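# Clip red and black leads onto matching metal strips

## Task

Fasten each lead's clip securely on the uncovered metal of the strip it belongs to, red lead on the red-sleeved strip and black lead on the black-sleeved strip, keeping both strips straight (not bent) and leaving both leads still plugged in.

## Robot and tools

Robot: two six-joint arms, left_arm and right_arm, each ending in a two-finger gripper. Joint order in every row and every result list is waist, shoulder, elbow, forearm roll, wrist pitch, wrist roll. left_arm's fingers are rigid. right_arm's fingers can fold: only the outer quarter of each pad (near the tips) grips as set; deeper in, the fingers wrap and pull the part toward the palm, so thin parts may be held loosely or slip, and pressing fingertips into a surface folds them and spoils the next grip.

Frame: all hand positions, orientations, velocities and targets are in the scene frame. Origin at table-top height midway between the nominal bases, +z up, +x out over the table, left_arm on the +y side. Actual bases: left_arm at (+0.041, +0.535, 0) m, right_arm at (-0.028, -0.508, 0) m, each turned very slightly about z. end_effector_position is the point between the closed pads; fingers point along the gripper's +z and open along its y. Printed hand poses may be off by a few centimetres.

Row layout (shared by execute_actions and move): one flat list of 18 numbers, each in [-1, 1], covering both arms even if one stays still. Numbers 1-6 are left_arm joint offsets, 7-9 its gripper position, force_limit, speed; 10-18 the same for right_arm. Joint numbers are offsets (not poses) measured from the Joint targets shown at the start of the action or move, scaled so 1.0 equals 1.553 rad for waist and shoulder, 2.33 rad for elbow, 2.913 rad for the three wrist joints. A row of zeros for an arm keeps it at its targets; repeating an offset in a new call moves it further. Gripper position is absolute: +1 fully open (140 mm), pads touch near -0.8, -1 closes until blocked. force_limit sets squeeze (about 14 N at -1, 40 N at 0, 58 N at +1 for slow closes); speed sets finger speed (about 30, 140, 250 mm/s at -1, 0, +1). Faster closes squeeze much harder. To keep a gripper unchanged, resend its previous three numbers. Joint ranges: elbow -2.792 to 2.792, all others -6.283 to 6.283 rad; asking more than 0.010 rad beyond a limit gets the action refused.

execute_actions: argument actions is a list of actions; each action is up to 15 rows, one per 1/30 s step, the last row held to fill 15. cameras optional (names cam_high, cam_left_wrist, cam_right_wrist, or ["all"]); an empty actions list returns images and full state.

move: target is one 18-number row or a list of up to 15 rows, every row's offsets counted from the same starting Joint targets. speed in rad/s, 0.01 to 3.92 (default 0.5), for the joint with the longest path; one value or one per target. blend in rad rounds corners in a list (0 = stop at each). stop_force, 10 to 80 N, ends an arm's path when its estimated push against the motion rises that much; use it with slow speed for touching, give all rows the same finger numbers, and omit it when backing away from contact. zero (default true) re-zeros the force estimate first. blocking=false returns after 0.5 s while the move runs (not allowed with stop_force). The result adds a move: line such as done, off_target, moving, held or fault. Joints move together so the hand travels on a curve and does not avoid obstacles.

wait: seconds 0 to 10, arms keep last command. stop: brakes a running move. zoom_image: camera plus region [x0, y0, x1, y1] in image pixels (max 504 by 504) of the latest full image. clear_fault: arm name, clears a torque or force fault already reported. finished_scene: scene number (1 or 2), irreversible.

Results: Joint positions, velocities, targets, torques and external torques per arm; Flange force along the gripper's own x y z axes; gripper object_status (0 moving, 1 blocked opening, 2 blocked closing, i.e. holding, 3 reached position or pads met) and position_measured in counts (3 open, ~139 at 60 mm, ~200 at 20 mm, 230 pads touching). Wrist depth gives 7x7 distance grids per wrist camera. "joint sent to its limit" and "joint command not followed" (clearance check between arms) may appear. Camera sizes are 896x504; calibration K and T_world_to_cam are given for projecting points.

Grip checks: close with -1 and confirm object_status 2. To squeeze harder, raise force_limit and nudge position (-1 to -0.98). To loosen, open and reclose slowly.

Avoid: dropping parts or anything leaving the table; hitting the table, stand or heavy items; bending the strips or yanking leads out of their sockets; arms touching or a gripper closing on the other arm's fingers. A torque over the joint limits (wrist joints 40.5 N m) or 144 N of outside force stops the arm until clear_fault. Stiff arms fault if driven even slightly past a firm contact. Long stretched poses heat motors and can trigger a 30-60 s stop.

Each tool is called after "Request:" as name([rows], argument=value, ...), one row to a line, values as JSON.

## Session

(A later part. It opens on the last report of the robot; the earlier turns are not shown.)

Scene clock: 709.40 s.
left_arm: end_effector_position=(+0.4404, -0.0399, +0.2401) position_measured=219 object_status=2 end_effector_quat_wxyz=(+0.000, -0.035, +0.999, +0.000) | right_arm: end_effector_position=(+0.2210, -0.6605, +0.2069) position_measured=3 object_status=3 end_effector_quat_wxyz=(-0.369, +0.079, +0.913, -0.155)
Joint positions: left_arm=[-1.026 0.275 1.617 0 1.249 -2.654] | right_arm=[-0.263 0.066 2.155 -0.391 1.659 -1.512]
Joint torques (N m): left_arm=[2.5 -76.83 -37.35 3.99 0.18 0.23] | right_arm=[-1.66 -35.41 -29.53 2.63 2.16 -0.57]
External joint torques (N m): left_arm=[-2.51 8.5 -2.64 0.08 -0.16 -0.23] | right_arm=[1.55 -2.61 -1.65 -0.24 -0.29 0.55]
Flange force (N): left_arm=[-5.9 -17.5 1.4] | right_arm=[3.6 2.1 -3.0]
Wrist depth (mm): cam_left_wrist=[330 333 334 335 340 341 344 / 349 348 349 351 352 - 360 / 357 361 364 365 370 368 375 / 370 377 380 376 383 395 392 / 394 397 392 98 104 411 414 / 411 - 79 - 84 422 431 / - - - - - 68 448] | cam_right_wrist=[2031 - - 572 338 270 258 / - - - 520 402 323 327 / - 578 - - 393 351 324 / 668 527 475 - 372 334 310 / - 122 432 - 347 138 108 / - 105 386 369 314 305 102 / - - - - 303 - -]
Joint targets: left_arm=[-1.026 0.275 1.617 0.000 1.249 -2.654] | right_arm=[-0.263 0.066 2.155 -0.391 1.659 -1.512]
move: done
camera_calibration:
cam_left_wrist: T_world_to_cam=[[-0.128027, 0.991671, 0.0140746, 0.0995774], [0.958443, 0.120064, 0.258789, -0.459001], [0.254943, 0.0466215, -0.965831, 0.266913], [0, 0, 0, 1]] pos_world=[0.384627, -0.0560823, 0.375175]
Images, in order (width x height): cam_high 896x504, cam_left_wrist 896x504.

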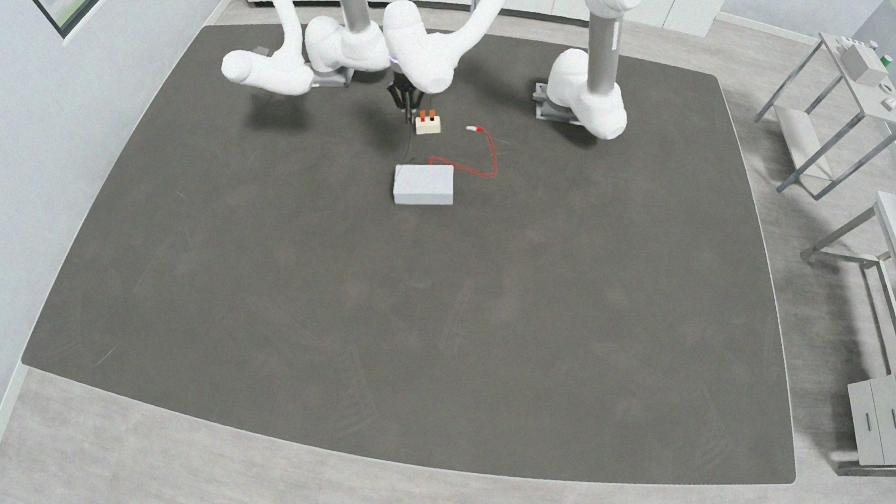

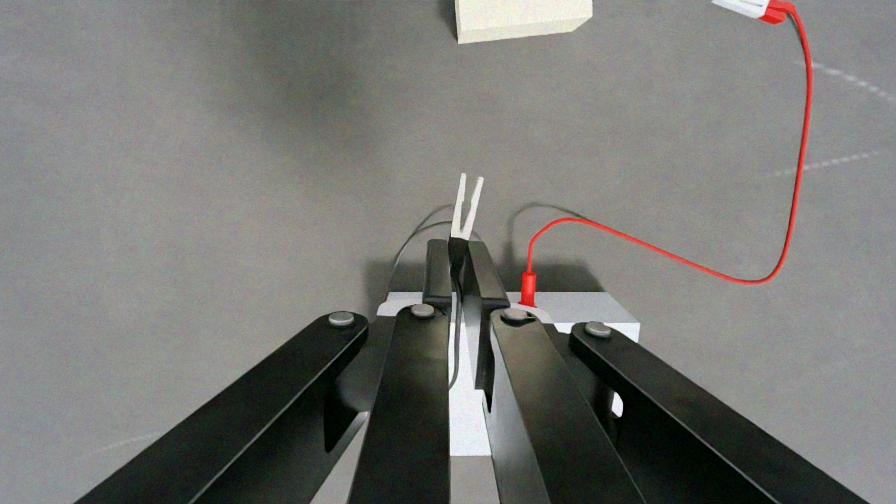

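Request:
move(target=[-0.08314, -0.21792, 0.19672, 0, -0.04117, -0.68366, -1, -1, -1, 0, 0, 0, 0, 0, 0, 1, 1, 1], speed=0.6, cameras=["cam_left_wrist", "cam_high"])

Scene clock: 718.47 s.
left_arm: end_effector_position=(+0.2664, +0.1250, +0.2000) position_measured=219 object_status=2 end_effector_quat_wxyz=(+0.000, +0.823, -0.569, +0.000) | right_arm: end_effector_position=(+0.2210, -0.6605, +0.2069) position_measured=3 object_status=3 end_effector_quat_wxyz=(-0.369, +0.079, +0.913, -0.155)
Joint positions: left_arm=[-1.155 -0.063 2.075 0 1.129 -4.645] | right_arm=[-0.263 0.066 2.155 -0.391 1.659 -1.512]
Joint torques (N m): left_arm=[2.8 -38.77 -35.77 3.89 0.15 0.21] | right_arm=[-1.84 -35.39 -29.5 2.65 2.17 -0.54]
External joint torques (N m): left_arm=[-2.79 7.11 -2.47 0.03 -0.2 -0.21] | right_arm=[1.79 -2.48 -1.74 -0.25 -0.3 0.52]
Flange force (N): left_arm=[16.0 4.2 2.9] | right_arm=[3.4 2.5 -3.3]
Wrist depth (mm): cam_left_wrist=[282 298 300 297 302 304 307 / 308 311 313 314 316 318 320 / 323 323 326 329 330 332 334 / 336 344 341 336 346 348 350 / 353 353 351 98 120 358 368 / 372 - 79 - 84 382 388 / - - - - - 68 401] | cam_right_wrist=[1955 2594 657 547 329 271 257 / - 653 - 490 406 323 328 / - 593 531 442 400 358 313 / - - 451 406 369 - 307 / - 122 423 373 346 137 114 / - 105 397 352 316 - 102 / - 392 348 - - 279 -]
Joint targets: left_arm=[-1.155 -0.063 2.076 0.000 1.129 -4.645] | right_arm=[-0.263 0.066 2.155 -0.391 1.659 -1.512]
move: done
camera_calibration:
cam_left_wrist: T_world_to_cam=[[-0.913133, -0.407427, 0.0138217, 0.298437], [-0.390376, 0.883681, 0.258291, -0.037765], [-0.117449, 0.230459, -0.965968, 0.341054], [0, 0, 0, 1]] pos_world=[0.297826, 0.0763645, 0.335077]
Images, in order (width x height): cam_high 896x504, cam_left_wrist 896x504.

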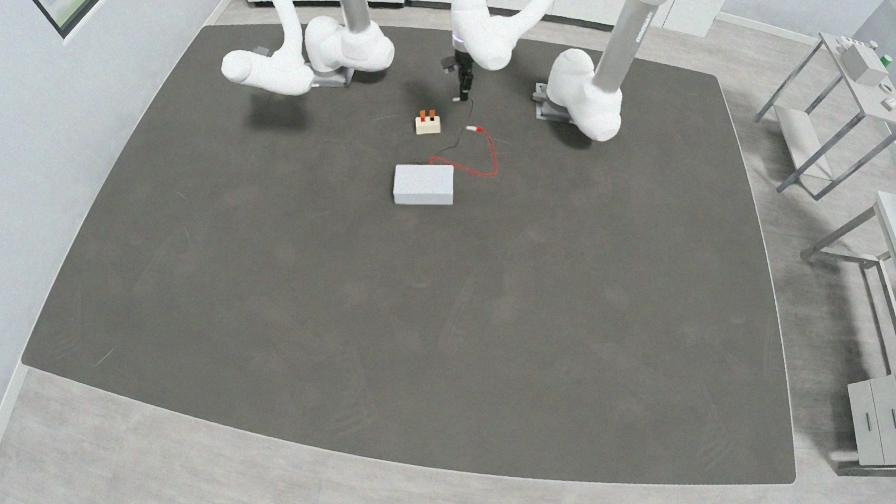

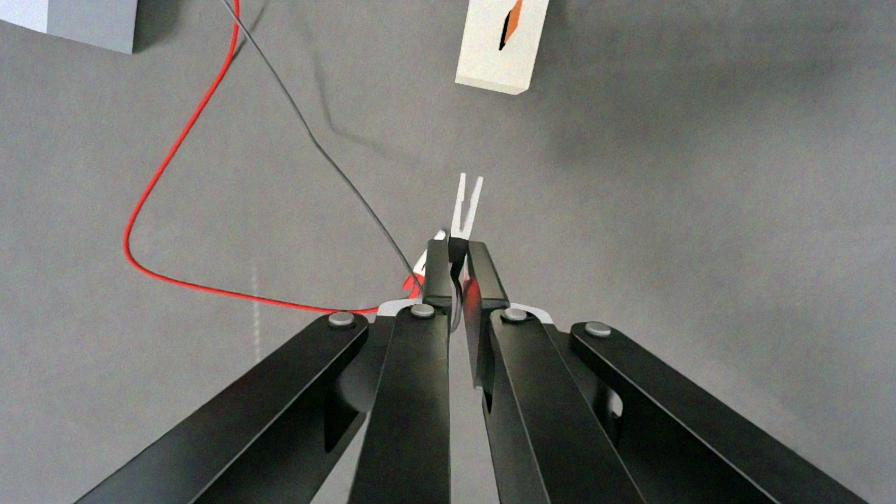

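Request:
zoom_image(camera="cam_left_wrist", region=[420, 0, 580, 130])

Scaled by 3.150 from the camera's 896x504 image, which has a finer 1280x720 frame.

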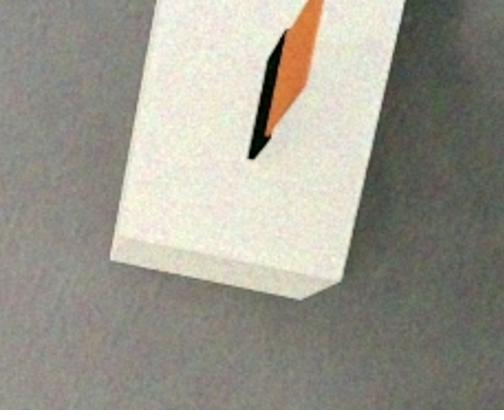

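Request:
move(target=[-0.02335, 0.08063, 0.01733, 0, -0.05685, -0.0166, -1, -1, -1, 0, 0, 0, 0, 0, 0, 1, 1, 1], speed=0.15, cameras=["cam_left_wrist", "cam_high"])

Request:
zoom_image(camera="cam_left_wrist", region=[380, 20, 580, 260])

Scene clock: 769.33 s.
left_arm: end_effector_position=(+0.2633, +0.0882, +0.1201) position_measured=219 object_status=2 end_effector_quat_wxyz=(+0.000, +0.826, -0.564, +0.000) | right_arm: end_effector_position=(+0.2210, -0.6605, +0.2069) position_measured=3 object_status=3 end_effector_quat_wxyz=(-0.369, +0.079, +0.913, -0.155)
Joint positions: left_arm=[-1.191 0.062 2.116 0 0.964 -4.694] | right_arm=[-0.263 0.066 2.155 -0.391 1.659 -1.512]
Joint torques (N m): left_arm=[2.49 -48.88 -32.15 3.54 -0.11 0.36] | right_arm=[-1.8 -35.4 -29.42 2.62 2.17 -0.53]
External joint torques (N m): left_arm=[-2.46 7.53 -2.66 0.03 0.06 -0.36] | right_arm=[1.86 -2.92 -1.83 -0.22 -0.3 0.51]
Flange force (N): left_arm=[16.2 4.2 5.3] | right_arm=[4.2 2.5 -3.4]
Wrist depth (mm): cam_left_wrist=[226 226 228 192 228 233 233 / 234 237 238 199 238 242 244 / 245 246 249 250 251 251 256 / 256 257 261 257 263 268 265 / 269 270 267 98 120 278 281 / 282 69 79 - 84 289 294 / - - - - - 68 308] | cam_right_wrist=[- 3011 653 525 360 273 257 / 768 708 556 501 398 322 325 / 712 618 507 - - 352 - / - 557 - - - - - / - 122 - - - 137 108 / - 105 398 - - 295 102 / - 381 374 - - 281 -]
Joint targets: left_arm=[-1.191 0.062 2.116 0.000 0.964 -4.694] | right_arm=[-0.263 0.066 2.155 -0.391 1.659 -1.512]
move: done
camera_calibration:
cam_left_wrist: T_world_to_cam=[[-0.908102, -0.418521, 0.0138439, 0.281369], [-0.401106, 0.87886, 0.2583, 0.017483], [-0.120271, 0.22901, -0.965966, 0.272875], [0, 0, 0, 1]] pos_world=[0.295343, 0.0399027, 0.255177]
Images, in order (width x height): cam_high 896x504, cam_left_wrist 896x504.

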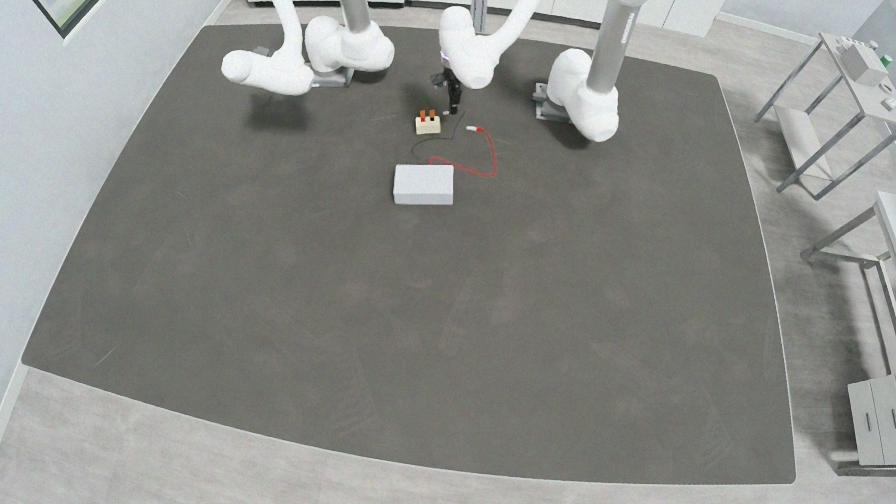

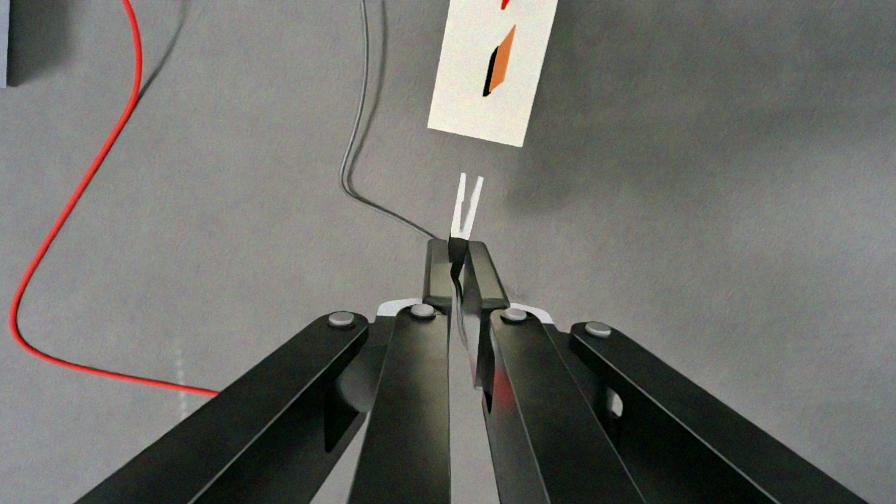

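Scaled by 2.100 from the camera's 896x504 image, which has a finer 1280x720 frame.

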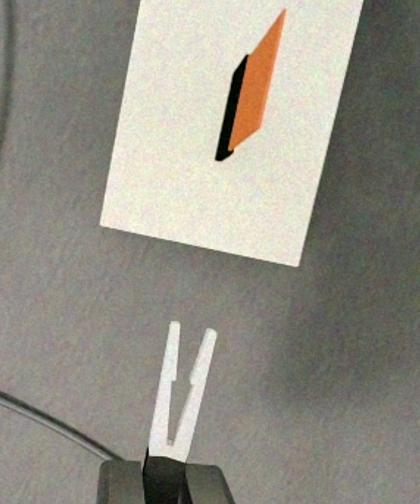

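Request:
move(target=[-0.0062, 0.0188, -0.01756, 0, 0.00402, -0.00331, -1, -1, -1, 0, 0, 0, 0, 0, 0, 1, 1, 1], speed=0.05, cameras=["cam_left_wrist"])

Request:
zoom_image(camera="cam_left_wrist", region=[420, 80, 560, 250])

Scene clock: 835.20 s.
left_arm: end_effector_position=(+0.2671, +0.0660, +0.1240) position_measured=219 object_status=2 end_effector_quat_wxyz=(+0.000, +0.826, -0.564, +0.000) | right_arm: end_effector_position=(+0.2210, -0.6605, +0.2069) position_measured=3 object_status=3 end_effector_quat_wxyz=(-0.369, +0.079, +0.913, -0.155)
Joint positions: left_arm=[-1.201 0.091 2.075 0 0.975 -4.703] | right_arm=[-0.263 0.066 2.155 -0.391 1.659 -1.512]
Joint torques (N m): left_arm=[2.18 -50.95 -32.9 3.58 0.09 0.42] | right_arm=[-1.96 -35.23 -29.34 2.65 2.17 -0.52]
External joint torques (N m): left_arm=[-2.13 6.26 -2.18 0.02 -0.14 -0.42] | right_arm=[2.14 -3.06 -1.95 -0.24 -0.31 0.5]
Flange force (N): left_arm=[13.3 3.9 4.6] | right_arm=[4.4 2.9 -3.8]
Wrist depth (mm): cam_left_wrist=[229 230 231 230 233 235 237 / 238 239 241 202 244 246 247 / 249 250 252 250 256 257 259 / 260 262 264 260 267 268 271 / 273 275 271 98 105 279 284 / 286 69 79 - 84 294 298 / - - - - - 68 312] | cam_right_wrist=[1970 2568 569 540 360 273 256 / 1845 653 576 - 393 323 327 / - - - - - 353 - / - - 455 - 364 148 - / - 122 - - 349 138 108 / - 105 - 358 338 294 102 / - 403 375 337 305 275 97]
Joint targets: left_arm=[-1.201 0.091 2.075 0.000 0.975 -4.703] | right_arm=[-0.263 0.066 2.155 -0.391 1.659 -1.512]
move: done
camera_calibration:
cam_left_wrist: T_world_to_cam=[[-0.908102, -0.418521, 0.0138439, 0.275433], [-0.401106, 0.87886, 0.2583, 0.0375984], [-0.120271, 0.22901, -0.965966, 0.282207], [0, 0, 0, 1]] pos_world=[0.299143, 0.0176027, 0.259077]
Images, in order (width x height): cam_left_wrist 896x504.

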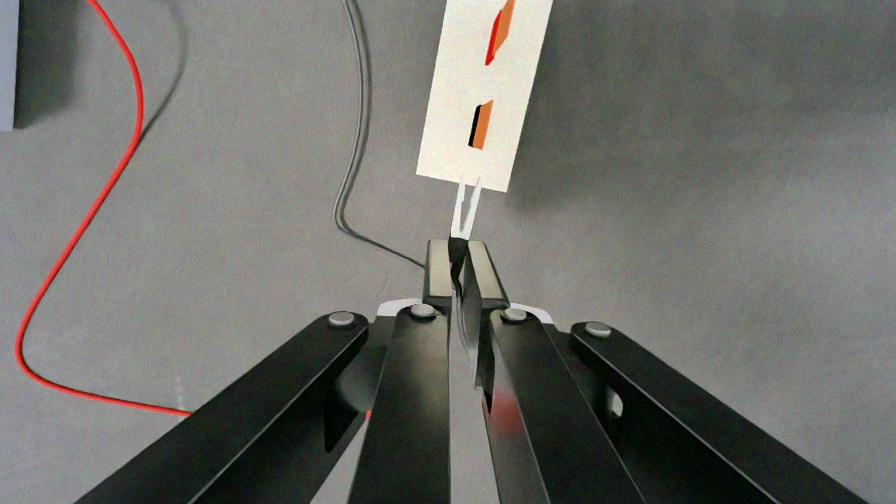

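Scaled by 2.965 from the camera's 896x504 image, which has a finer 1280x720 frame.

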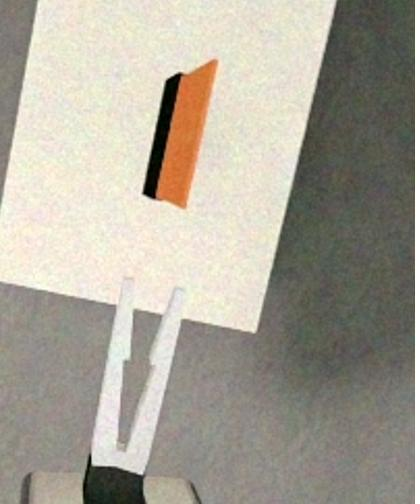

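Request:
move(target=[-0.00317, 0.01354, -0.01025, 0, 0.00098, -0.00169, -1, -1, -1, 0, 0, 0, 0, 0, 0, 1, 1, 1], speed=0.03, cameras=["cam_left_wrist"])

Request:
zoom_image(camera="cam_left_wrist", region=[420, 100, 540, 250])

Scene clock: 860.73 s.
left_arm: end_effector_position=(+0.2699, +0.0520, +0.1240) position_measured=219 object_status=2 end_effector_quat_wxyz=(+0.000, +0.826, -0.564, +0.000) | right_arm: end_effector_position=(+0.2210, -0.6605, +0.2069) position_measured=3 object_status=3 end_effector_quat_wxyz=(-0.369, +0.079, +0.913, -0.155)
Joint positions: left_arm=[-1.205 0.112 2.051 0 0.978 -4.708] | right_arm=[-0.263 0.066 2.155 -0.391 1.659 -1.512]
Joint torques (N m): left_arm=[2.35 -53.31 -32.49 3.56 0.09 0.35] | right_arm=[-1.55 -35.28 -29.35 2.6 2.2 -0.57]
External joint torques (N m): left_arm=[-2.29 6.38 -2.59 0.05 -0.14 -0.35] | right_arm=[1.68 -3.14 -1.94 -0.19 -0.33 0.56]
Flange force (N): left_arm=[14.1 4.0 4.2] | right_arm=[4.5 2.2 -3.4]
Wrist depth (mm): cam_left_wrist=[229 229 231 195 234 235 237 / 239 239 241 202 244 246 247 / 249 251 252 211 255 257 259 / 259 262 263 260 268 268 270 / 272 274 270 98 120 282 285 / 286 69 79 - 84 294 299 / - - - - - 68 312] | cam_right_wrist=[1926 - 657 523 347 272 257 / 1807 - - - 396 322 326 / - - - - 407 353 323 / - - - 404 362 326 308 / - 121 416 388 347 137 108 / - 105 399 - 314 - 102 / - 396 374 - 305 272 97]
Joint targets: left_arm=[-1.205 0.112 2.051 0.000 0.978 -4.708] | right_arm=[-0.263 0.066 2.155 -0.391 1.659 -1.512]
move: done
camera_calibration:
cam_left_wrist: T_world_to_cam=[[-0.908102, -0.418521, 0.0138439, 0.272158], [-0.401106, 0.87886, 0.2583, 0.0509376], [-0.120271, 0.22901, -0.965966, 0.285727], [0, 0, 0, 1]] pos_world=[0.301943, 0.00370266, 0.259077]
Images, in order (width x height): cam_left_wrist 896x504.

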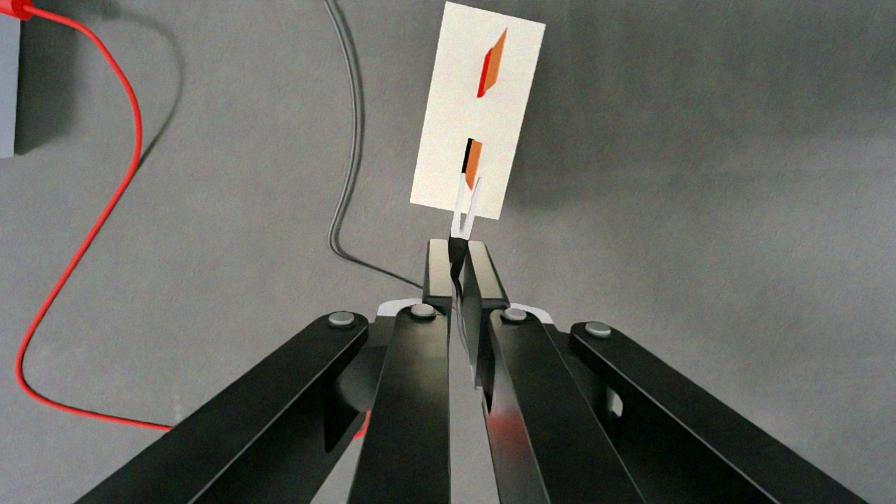

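Scaled by 3.360 from the camera's 896x504 image, which has a finer 1280x720 frame.

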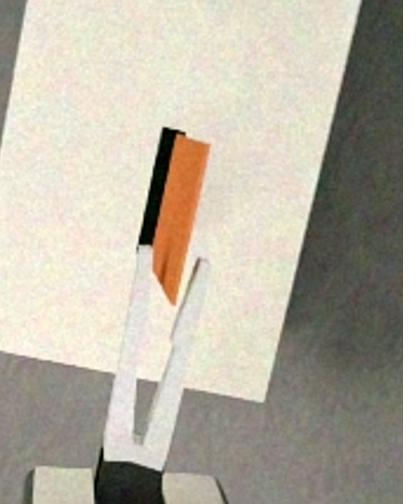

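Request:
zoom_image(camera="cam_left_wrist", region=[440, 130, 510, 250])

Scaled by 4.200 from the camera's 896x504 image, which has a finer 1280x720 frame.

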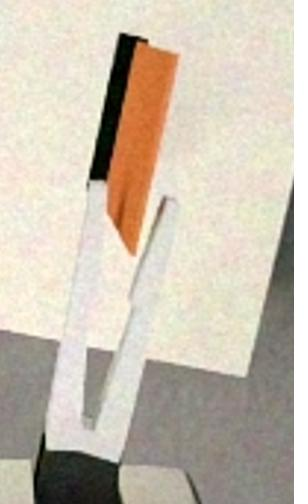

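Request:
move(target=[-0.00132, 0.01003, -0.00775, 0, 0.00085, -0.0007, -1, -1, -1, 0, 0, 0, 0, 0, 0, 1, 1, 1], speed=0.02, cameras=["cam_left_wrist"])

Request:
zoom_image(camera="cam_left_wrist", region=[430, 130, 530, 250])

Scene clock: 901.60 s.
left_arm: end_effector_position=(+0.2727, +0.0419, +0.1240) position_measured=219 object_status=2 end_effector_quat_wxyz=(+0.000, +0.826, -0.564, +0.000) | right_arm: end_effector_position=(+0.2210, -0.6605, +0.2069) position_measured=3 object_status=3 end_effector_quat_wxyz=(-0.369, +0.079, +0.913, -0.155)
Joint positions: left_arm=[-1.208 0.128 2.033 0 0.981 -4.71] | right_arm=[-0.263 0.066 2.155 -0.391 1.659 -1.512]
Joint torques (N m): left_arm=[2.13 -56.18 -32.07 3.57 0.15 0.37] | right_arm=[-1.74 -35.52 -29.38 2.61 2.19 -0.53]
External joint torques (N m): left_arm=[-2.07 7.6 -3.05 0.03 -0.2 -0.37] | right_arm=[1.91 -3.13 -1.91 -0.2 -0.32 0.51]
Flange force (N): left_arm=[16.7 3.4 5.0] | right_arm=[4.5 2.6 -3.6]
Wrist depth (mm): cam_left_wrist=[229 231 231 230 234 236 236 / 239 239 241 203 243 245 247 / 249 250 251 211 255 256 258 / 260 263 264 217 267 268 272 / 273 275 271 98 105 282 284 / 286 69 79 - 84 294 299 / - - - - - 68 312] | cam_right_wrist=[2165 - - 548 429 272 258 / 1819 665 - 479 407 323 327 / - 621 - 442 397 355 339 / 627 513 460 - 361 330 316 / 573 122 425 - - 138 108 / - 105 414 - 314 - 102 / - 400 - - 299 - 97]
Joint targets: left_arm=[-1.208 0.128 2.033 0.000 0.981 -4.710] | right_arm=[-0.263 0.066 2.155 -0.391 1.659 -1.512]
move: done
camera_calibration:
cam_left_wrist: T_world_to_cam=[[-0.908102, -0.418521, 0.0138439, 0.270432], [-0.401106, 0.87886, 0.2583, 0.0610251], [-0.120271, 0.22901, -0.965966, 0.288399], [0, 0, 0, 1]] pos_world=[0.304743, -0.00649734, 0.259077]
Images, in order (width x height): cam_left_wrist 896x504.

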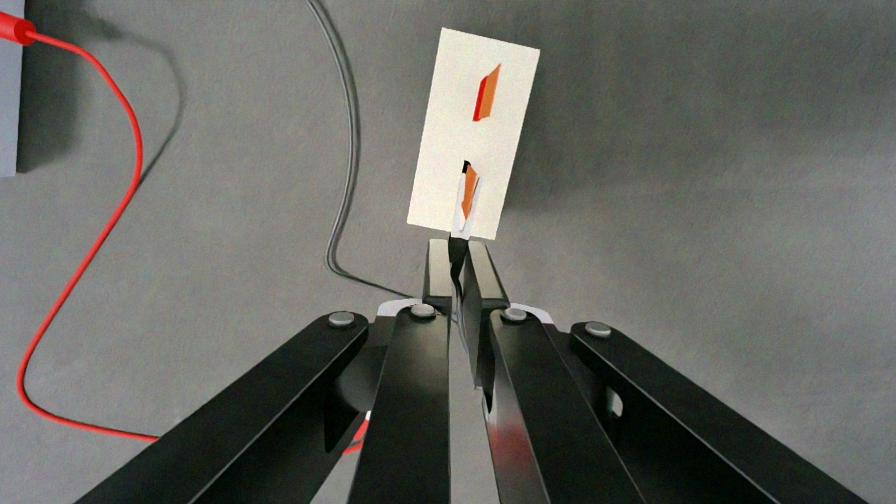

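Scaled by 4.200 from the camera's 896x504 image, which has a finer 1280x720 frame.

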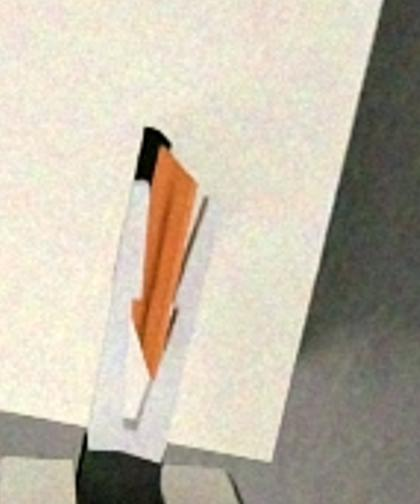

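Request:
move(target=[0.0002, 0.00194, -0.00152, 0, 0.00018, 0.0001, -1, -1, -1, 0, 0, 0, 0, 0, 0, 1, 1, 1], speed=0.02, cameras=["cam_left_wrist"])

Request:
zoom_image(camera="cam_left_wrist", region=[430, 130, 530, 250])

Scene clock: 929.07 s.
left_arm: end_effector_position=(+0.2736, +0.0400, +0.1240) position_measured=219 object_status=2 end_effector_quat_wxyz=(+0.000, +0.826, -0.564, +0.000) | right_arm: end_effector_position=(+0.2210, -0.6605, +0.2069) position_measured=3 object_status=3 end_effector_quat_wxyz=(-0.369, +0.079, +0.913, -0.155)
Joint positions: left_arm=[-1.207 0.131 2.03 0 0.981 -4.71] | right_arm=[-0.263 0.066 2.155 -0.391 1.659 -1.512]
Joint torques (N m): left_arm=[2.43 -56.58 -32.65 3.5 0.1 0.33] | right_arm=[-1.93 -35.41 -29.42 2.67 2.18 -0.58]
External joint torques (N m): left_arm=[-2.41 7.69 -2.57 0.11 -0.16 -0.33] | right_arm=[1.82 -2.57 -1.77 -0.27 -0.31 0.56]
Flange force (N): left_arm=[16.0 4.0 5.5] | right_arm=[3.5 2.6 -3.3]
Wrist depth (mm): cam_left_wrist=[229 229 230 229 234 236 237 / 239 240 241 204 243 246 247 / 249 250 252 210 255 257 259 / 260 262 263 216 267 269 271 / 272 274 271 98 120 282 282 / 286 69 79 - 84 294 298 / - - - - - 68 311] | cam_right_wrist=[- - - 546 442 271 257 / 761 722 - - 395 324 326 / - 631 - - - 357 338 / 598 531 446 409 375 328 315 / - 122 422 380 - 138 108 / - 105 - 358 323 - 102 / - 407 - - - - 94]
Joint targets: left_arm=[-1.207 0.131 2.029 0.000 0.981 -4.710] | right_arm=[-0.263 0.066 2.155 -0.391 1.659 -1.512]
move: done
camera_calibration:
cam_left_wrist: T_world_to_cam=[[-0.908102, -0.418521, 0.0138439, 0.270496], [-0.401106, 0.87886, 0.2583, 0.062968], [-0.120271, 0.22901, -0.965966, 0.28892], [0, 0, 0, 1]] pos_world=[0.305643, -0.00829734, 0.259077]
Images, in order (width x height): cam_left_wrist 896x504.

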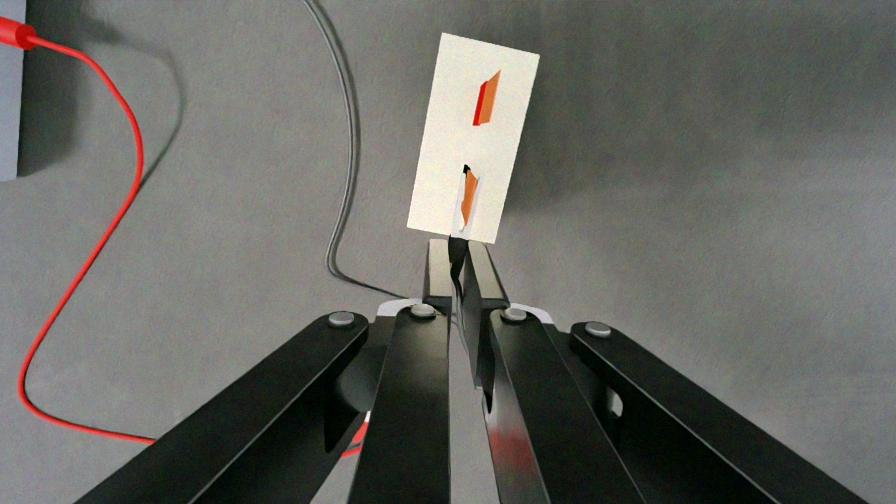

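Scaled by 4.200 from the camera's 896x504 image, which has a finer 1280x720 frame.

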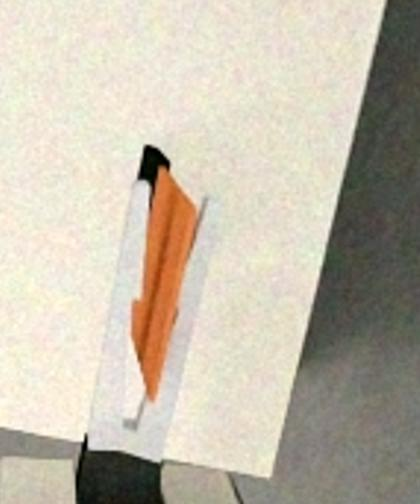

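Request:
execute_actions([
  [[0,0,0,0,0,0,-0.45,-1,-1,0,0,0,0,0,0,1,1,1]],
  [[0,0,0,0,0,0,-0.45,-1,-1,0,0,0,0,0,0,1,1,1]],
], cameras=["cam_left_wrist", "cam_high"])

Request:
zoom_image(camera="cam_left_wrist", region=[390, 130, 530, 310])

Scene clock: 939.73 s.
left_arm: end_effector_position=(+0.2737, +0.0400, +0.1240) position_measured=186 object_status=3 end_effector_quat_wxyz=(+0.000, +0.826, -0.564, +0.000) | right_arm: end_effector_position=(+0.2210, -0.6605, +0.2069) position_measured=3 object_status=3 end_effector_quat_wxyz=(-0.369, +0.079, +0.913, -0.155)
Joint positions: left_arm=[-1.207 0.131 2.029 0 0.981 -4.71] | right_arm=[-0.263 0.066 2.155 -0.391 1.659 -1.512]
Joint torques (N m): left_arm=[2.45 -56.19 -32.46 3.56 0.05 0.4] | right_arm=[-1.65 -35.46 -29.44 2.62 2.17 -0.56]
External joint torques (N m): left_arm=[-2.46 7.45 -2.72 0.04 -0.1 -0.4] | right_arm=[1.7 -2.59 -1.74 -0.22 -0.3 0.55]
External joint torques at the end of the 1st action: left_arm=[-2.01 7.49 -2.86 0.09 -0.15 -0.34] | right_arm=[1.53 -2.87 -1.76 -0.22 -0.35 0.54]
Flange force (N): left_arm=[15.9 4.2 5.0] | right_arm=[3.6 2.4 -3.2]
Flange force at the end of the 1st action (N): left_arm=[16.2 3.3 5.0] | right_arm=[4.0 2.0 -3.0]
Wrist depth (mm): cam_left_wrist=[229 230 232 230 234 237 237 / 239 239 241 203 242 245 248 / 250 251 252 211 255 256 257 / 261 262 264 215 266 269 270 / 272 271 96 174 115 282 285 / 283 - - 293 75 87 296 / - - - 309 - 73 63] | cam_right_wrist=[- 2729 - - 324 272 256 / - 686 567 501 393 322 327 / - 565 510 468 412 350 321 / - 524 466 415 358 334 306 / 586 121 432 385 - 138 108 / - 105 388 - 318 - 102 / - 398 - - 301 - 97]
Joint targets: left_arm=[-1.207 0.131 2.029 0.000 0.981 -4.710] | right_arm=[-0.263 0.066 2.155 -0.391 1.659 -1.512]
camera_calibration:
cam_left_wrist: T_world_to_cam=[[-0.908102, -0.418521, 0.0138439, 0.270495], [-0.401106, 0.87886, 0.2583, 0.0629422], [-0.120271, 0.22901, -0.965966, 0.289016], [0, 0, 0, 1]] pos_world=[0.305643, -0.00829734, 0.259177]
Images, in order (width x height): cam_high 896x504, cam_left_wrist 896x504.

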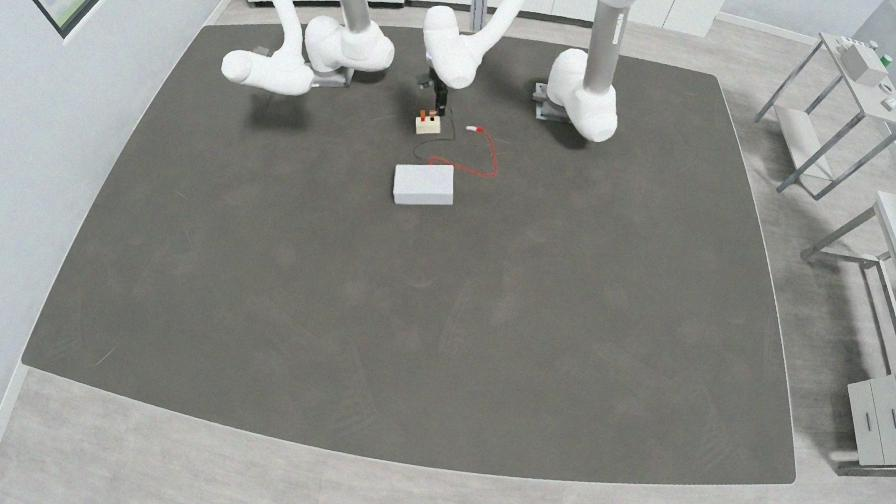

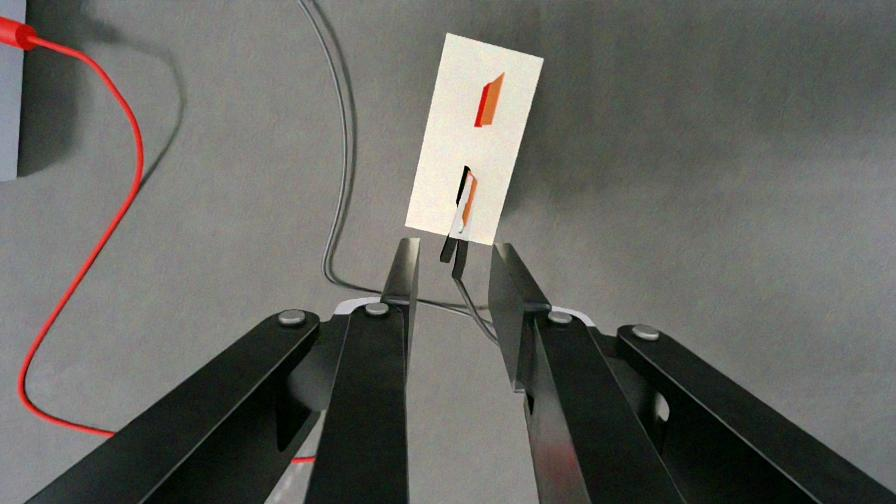

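Scaled by 2.800 from the camera's 896x504 image, which has a finer 1280x720 frame.

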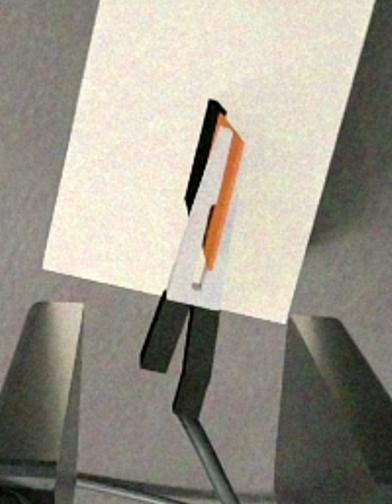

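Request:
move([
  [0, -0.02728, -0.02053, 0, 0.03096, 0, -0.45, -1, -1, 0, 0, 0, 0, 0, 0, 1, 1, 1],
  [0, -0.06372, -0.06187, 0, 0.08346, 0, -0.45, -1, -1, 0, 0, 0, 0, 0, 0, 1, 1, 1],
], speed=[0.06, 0.2], blend=[0.02, 0], cameras=["cam_left_wrist", "cam_high"])

Request:
zoom_image(camera="cam_left_wrist", region=[390, 80, 530, 330])

Request:
zoom_image(camera="cam_high", region=[370, 70, 530, 190])

Scene clock: 971.93 s.
left_arm: end_effector_position=(+0.2737, +0.0400, +0.2499) position_measured=186 object_status=3 end_effector_quat_wxyz=(+0.000, +0.826, -0.563, +0.000) | right_arm: end_effector_position=(+0.2210, -0.6605, +0.2069) position_measured=3 object_status=3 end_effector_quat_wxyz=(-0.369, +0.079, +0.913, -0.155)
Joint positions: left_arm=[-1.207 0.032 1.885 0 1.224 -4.71] | right_arm=[-0.263 0.066 2.155 -0.391 1.659 -1.512]
Joint torques (N m): left_arm=[2.46 -50.16 -36.53 4 -0.13 0.41] | right_arm=[-1.83 -35.47 -29.46 2.65 2.18 -0.5]
External joint torques (N m): left_arm=[-2.44 6.91 -3.33 0.09 0.07 -0.41] | right_arm=[1.87 -3.04 -1.9 -0.24 -0.3 0.48]
Flange force (N): left_arm=[16.5 4.1 -0.5] | right_arm=[4.4 2.4 -3.5]
Wrist depth (mm): cam_left_wrist=[279 337 343 346 348 351 351 / 291 358 359 355 363 368 368 / 371 371 374 373 379 382 382 / 388 392 391 386 397 401 402 / 403 401 96 141 115 418 419 / 420 - - 435 75 87 442 / - - - 458 - 73 460] | cam_right_wrist=[2000 2339 640 - 346 272 259 / 811 655 563 485 399 323 327 / - 624 510 466 407 358 324 / 657 - - - - 147 296 / - 121 - - - 138 114 / - 105 388 362 323 304 102 / - 397 360 335 - - 97]
Joint targets: left_arm=[-1.207 0.032 1.885 0.000 1.224 -4.710] | right_arm=[-0.263 0.066 2.155 -0.391 1.659 -1.512]
move: done
camera_calibration:
cam_left_wrist: T_world_to_cam=[[-0.908085, -0.418558, 0.0138325, 0.268751], [-0.401145, 0.878842, 0.258301, 0.0304333], [-0.120271, 0.22901, -0.965965, 0.410631], [0, 0, 0, 1]] pos_world=[0.305644, -0.00829722, 0.385077]
Images, in order (width x height): cam_high 896x504, cam_left_wrist 896x504.

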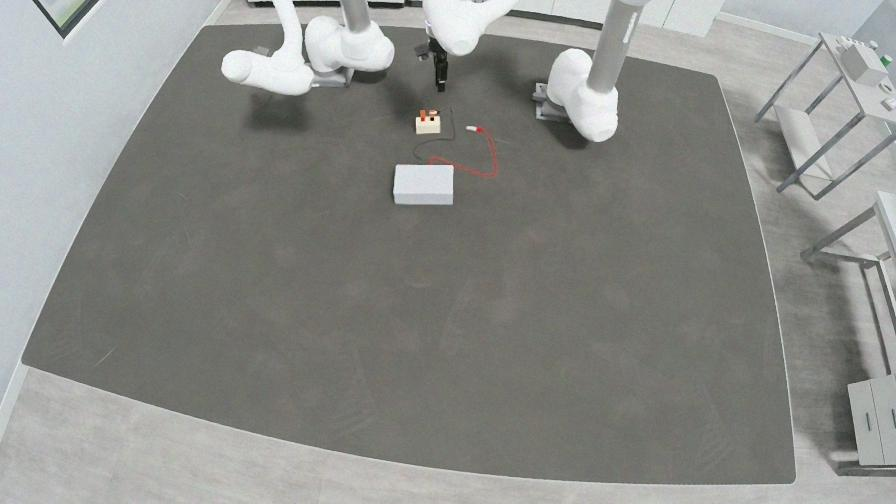

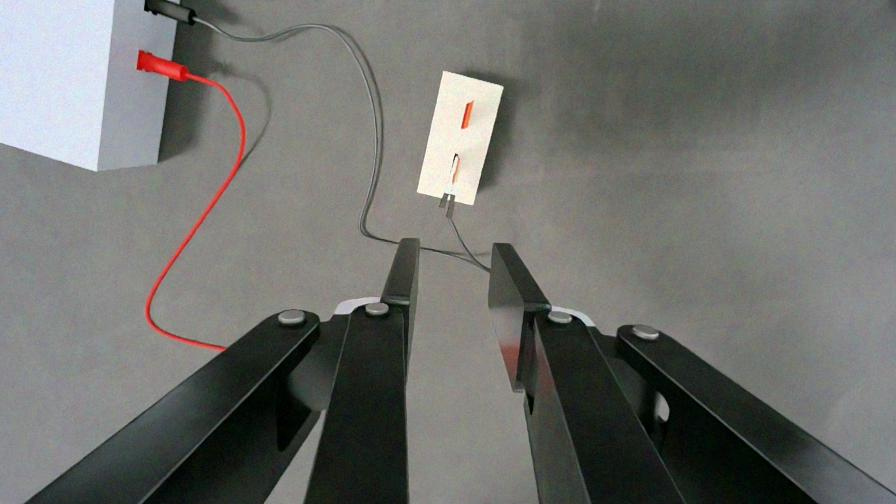

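Scaled by 2.016 from the camera's 896x504 image, which has a finer 1280x720 frame.

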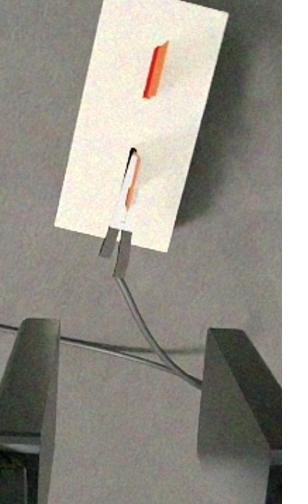

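Scaled by 3.150 from the camera's 896x504 image, which has a finer 1280x720 frame.

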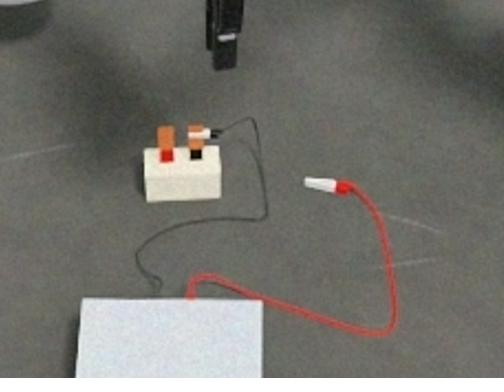

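Request:
move(target=[0.0814, -0.08339, 0.15657, 0, -0.08078, 0.17162, -0.1, -1, 0, 0, 0, 0, 0, 0, 0, 1, 1, 1], speed=0.4, cameras=["cam_left_wrist", "cam_high"])

Request:
zoom_image(camera="cam_left_wrist", region=[360, 120, 560, 330])

Scene clock: 990.23 s.
left_arm: end_effector_position=(+0.2673, +0.1950, +0.1300) position_measured=141 object_status=3 end_effector_quat_wxyz=(+0.000, +0.707, -0.707, +0.000) | right_arm: end_effector_position=(+0.2210, -0.6605, +0.2069) position_measured=3 object_status=3 end_effector_quat_wxyz=(-0.369, +0.079, +0.913, -0.155)
Joint positions: left_arm=[-1.081 -0.098 2.25 0 0.989 -4.21] | right_arm=[-0.263 0.066 2.155 -0.391 1.659 -1.512]
Joint torques (N m): left_arm=[1.83 -31.97 -32.85 3.6 0.14 0.49] | right_arm=[-1.7 -35.38 -29.42 2.65 2.2 -0.52]
External joint torques (N m): left_arm=[-1.82 6.68 -2.61 0.02 -0.19 -0.49] | right_arm=[1.56 -2.77 -1.92 -0.24 -0.33 0.51]
Flange force (N): left_arm=[15.7 -3.7 5.1] | right_arm=[3.8 1.9 -3.3]
Wrist depth (mm): cam_left_wrist=[234 235 237 239 240 241 243 / 244 245 246 249 250 252 253 / 254 257 258 259 262 263 263 / 266 268 267 270 271 276 280 / 278 275 116 284 118 286 292 / - - 295 297 112 80 304 / - - - 316 - - 67] | cam_right_wrist=[2201 2360 597 559 346 272 256 / - 712 606 - 396 324 326 / - - - 439 367 352 351 / - - - 413 374 - - / 580 122 438 - 338 137 108 / - 113 402 - - - 102 / - 393 377 327 306 - -]
Joint targets: left_arm=[-1.081 -0.098 2.250 0.000 0.989 -4.210] | right_arm=[-0.263 0.066 2.155 -0.391 1.659 -1.512]
move: done
camera_calibration:
cam_left_wrist: T_world_to_cam=[[-0.998193, -0.0584865, 0.013805, 0.283345], [-0.0529447, 0.964595, 0.258367, -0.187147], [-0.0284272, 0.257169, -0.965948, 0.228414], [0, 0, 0, 1]] pos_world=[0.279417, 0.138352, 0.265077]
Images, in order (width x height): cam_high 896x504, cam_left_wrist 896x504.

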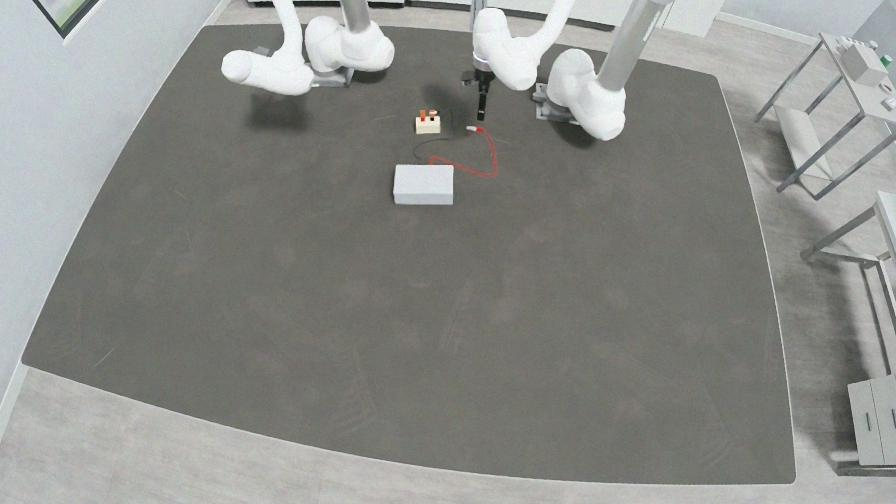

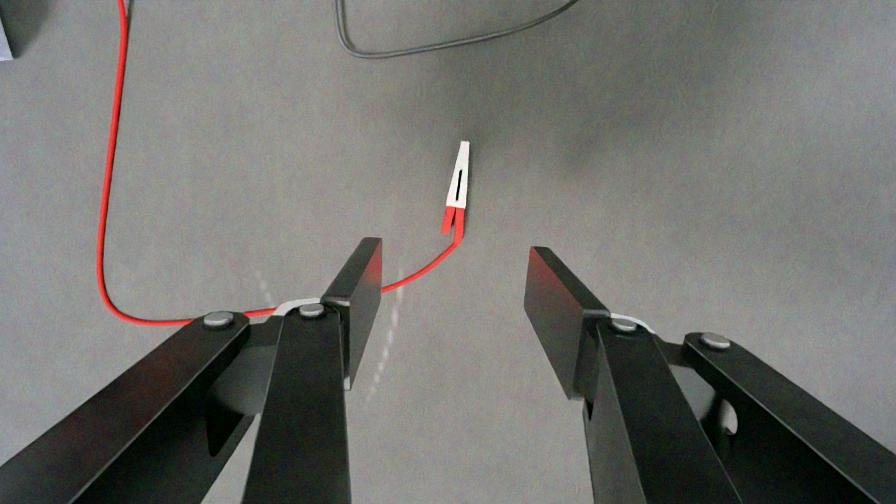

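Scaled by 2.400 from the camera's 896x504 image, which has a finer 1280x720 frame.

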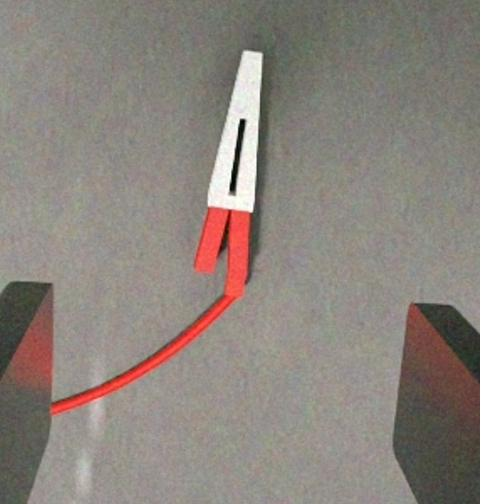

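Request:
move(target=[-0.0002, 0.06692, 0.03716, 0, -0.0654, 0.02625, -0.324, -1, 0, 0, 0, 0, 0, 0, 0, 1, 1, 1], speed=0.12, cameras=["cam_left_wrist"])

Request:
zoom_image(camera="cam_left_wrist", region=[360, 130, 540, 330])

Scene clock: 1026.17 s.
left_arm: end_effector_position=(+0.2661, +0.1969, +0.0501) position_measured=170 object_status=3 end_effector_quat_wxyz=(+0.000, -0.679, +0.734, +0.000) | right_arm: end_effector_position=(+0.2210, -0.6605, +0.2069) position_measured=3 object_status=3 end_effector_quat_wxyz=(-0.369, +0.079, +0.913, -0.155)
Joint positions: left_arm=[-1.081 0.006 2.337 0 0.799 -4.134] | right_arm=[-0.263 0.066 2.155 -0.391 1.659 -1.512]
Joint torques (N m): left_arm=[2.3 -37.09 -27.37 3.03 0.36 0.31] | right_arm=[-1.88 -35.42 -29.45 2.65 2.21 -0.53]
External joint torques (N m): left_arm=[-2.28 6.02 -3.08 0.07 -0.41 -0.31] | right_arm=[1.88 -2.95 -1.76 -0.26 -0.33 0.51]
Flange force (N): left_arm=[15.1 -3.7 7.6] | right_arm=[4.3 2.6 -3.3]
Wrist depth (mm): cam_left_wrist=[164 164 165 166 168 169 169 / 170 171 172 173 175 176 178 / 178 179 180 181 182 184 185 / 185 188 188 186 190 193 194 / 195 193 96 199 122 201 202 / - - - 210 75 96 213 / - 67 - 219 - - 66] | cam_right_wrist=[1832 751 657 574 327 272 258 / 1807 688 598 - 389 323 327 / 667 582 546 - - 354 316 / 644 578 - - - - 319 / - 121 422 387 - 138 108 / - 105 403 - - - 102 / - 398 373 325 - 266 -]
Joint targets: left_arm=[-1.081 0.006 2.337 0.000 0.799 -4.134] | right_arm=[-0.263 0.066 2.155 -0.391 1.659 -1.512]
move: done
camera_calibration:
cam_left_wrist: T_world_to_cam=[[-0.999736, 0.0183284, 0.0138669, 0.268626], [0.0212909, 0.965791, 0.258447, -0.188391], [-0.00865556, 0.258674, -0.965926, 0.145159], [0, 0, 0, 1]] pos_world=[0.273822, 0.139474, 0.185177]
Images, in order (width x height): cam_left_wrist 896x504.

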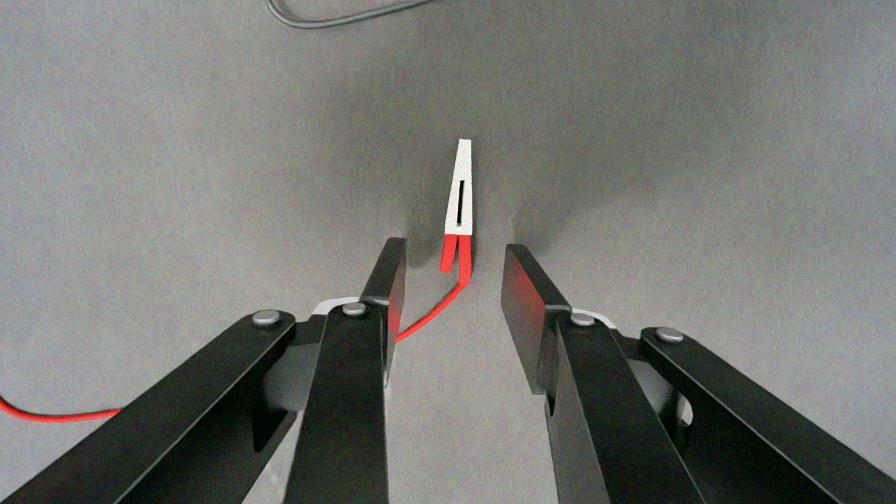

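Scaled by 2.520 from the camera's 896x504 image, which has a finer 1280x720 frame.

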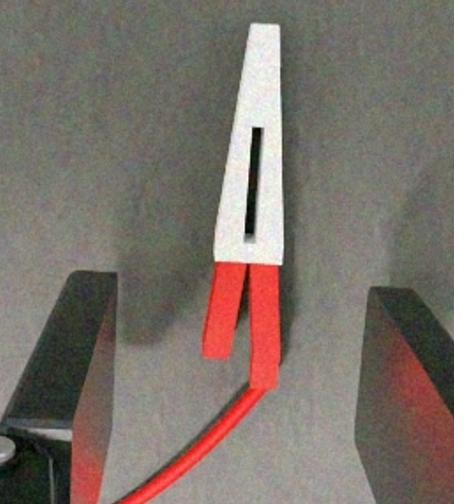

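Request:
move(target=[-0.00028, 0.01255, 0.00618, 0, -0.01163, -0.00015, -0.324, -1, 0, 0, 0, 0, 0, 0, 0, 1, 1, 1], speed=0.015, stop_force=10, cameras=["cam_left_wrist"])

Request:
zoom_image(camera="cam_left_wrist", region=[360, 130, 540, 330])

Scene clock: 1056.53 s.
left_arm: end_effector_position=(+0.2653, +0.1980, +0.0365) position_measured=170 object_status=3 end_effector_quat_wxyz=(+0.000, -0.679, +0.734, +0.000) | right_arm: end_effector_position=(+0.2210, -0.6605, +0.2069) position_measured=3 object_status=3 end_effector_quat_wxyz=(-0.369, +0.079, +0.913, -0.155)
Joint positions: left_arm=[-1.082 0.026 2.351 0 0.765 -4.134] | right_arm=[-0.263 0.066 2.155 -0.391 1.659 -1.512]
Joint torques (N m): left_arm=[2.19 -38.72 -26.73 2.9 0.12 0.39] | right_arm=[-1.73 -35.46 -29.44 2.64 2.17 -0.54]
External joint torques (N m): left_arm=[-2.17 6.73 -2.52 0.09 -0.16 -0.39] | right_arm=[1.78 -3.03 -2.03 -0.22 -0.3 0.53]
Flange force (N): left_arm=[15.1 -3.8 9.2] | right_arm=[4.3 2.3 -3.7]
Wrist depth (mm): cam_left_wrist=[151 152 153 154 155 156 157 / 158 159 159 161 162 163 164 / 164 165 166 168 169 169 171 / 172 173 173 174 175 178 180 / 180 179 96 183 116 186 189 / - - - 194 75 96 198 / - 67 - 204 - - 67] | cam_right_wrist=[2015 2594 - 536 359 272 258 / - 682 - - 388 323 328 / - - 491 - - 355 - / 653 525 484 - - - - / - 122 - - 366 137 107 / - 105 386 - - - 102 / - 404 356 - 303 274 97]
Joint targets: left_arm=[-1.082 0.026 2.351 0.000 0.765 -4.134] | right_arm=[-0.263 0.066 2.155 -0.391 1.659 -1.512]
move: done
camera_calibration:
cam_left_wrist: T_world_to_cam=[[-0.999736, 0.0183284, 0.0138669, 0.267994], [0.0212909, 0.965791, 0.258447, -0.185921], [-0.00865556, 0.258674, -0.965926, 0.131731], [0, 0, 0, 1]] pos_world=[0.273022, 0.140574, 0.171577]
Images, in order (width x height): cam_left_wrist 896x504.

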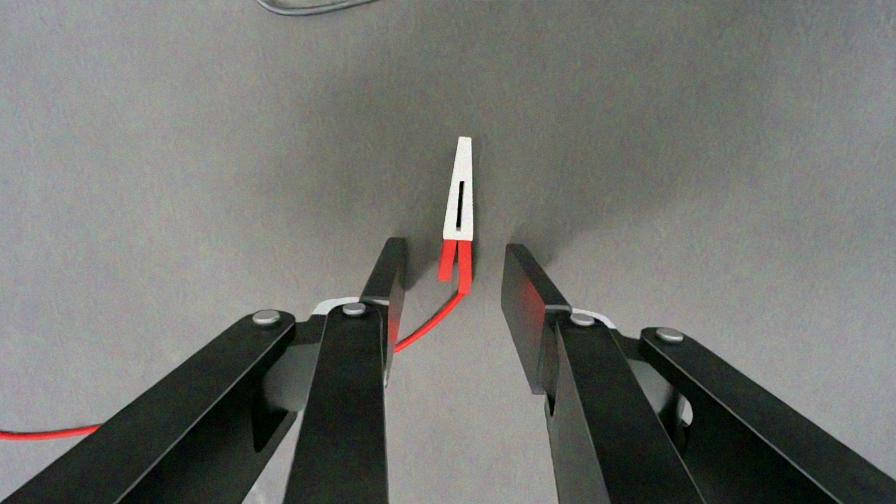

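Scaled by 2.520 from the camera's 896x504 image, which has a finer 1280x720 frame.

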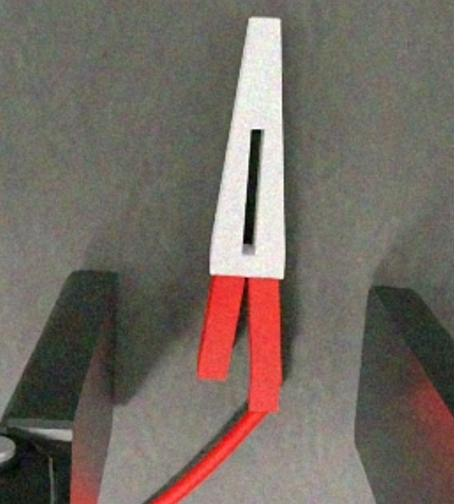

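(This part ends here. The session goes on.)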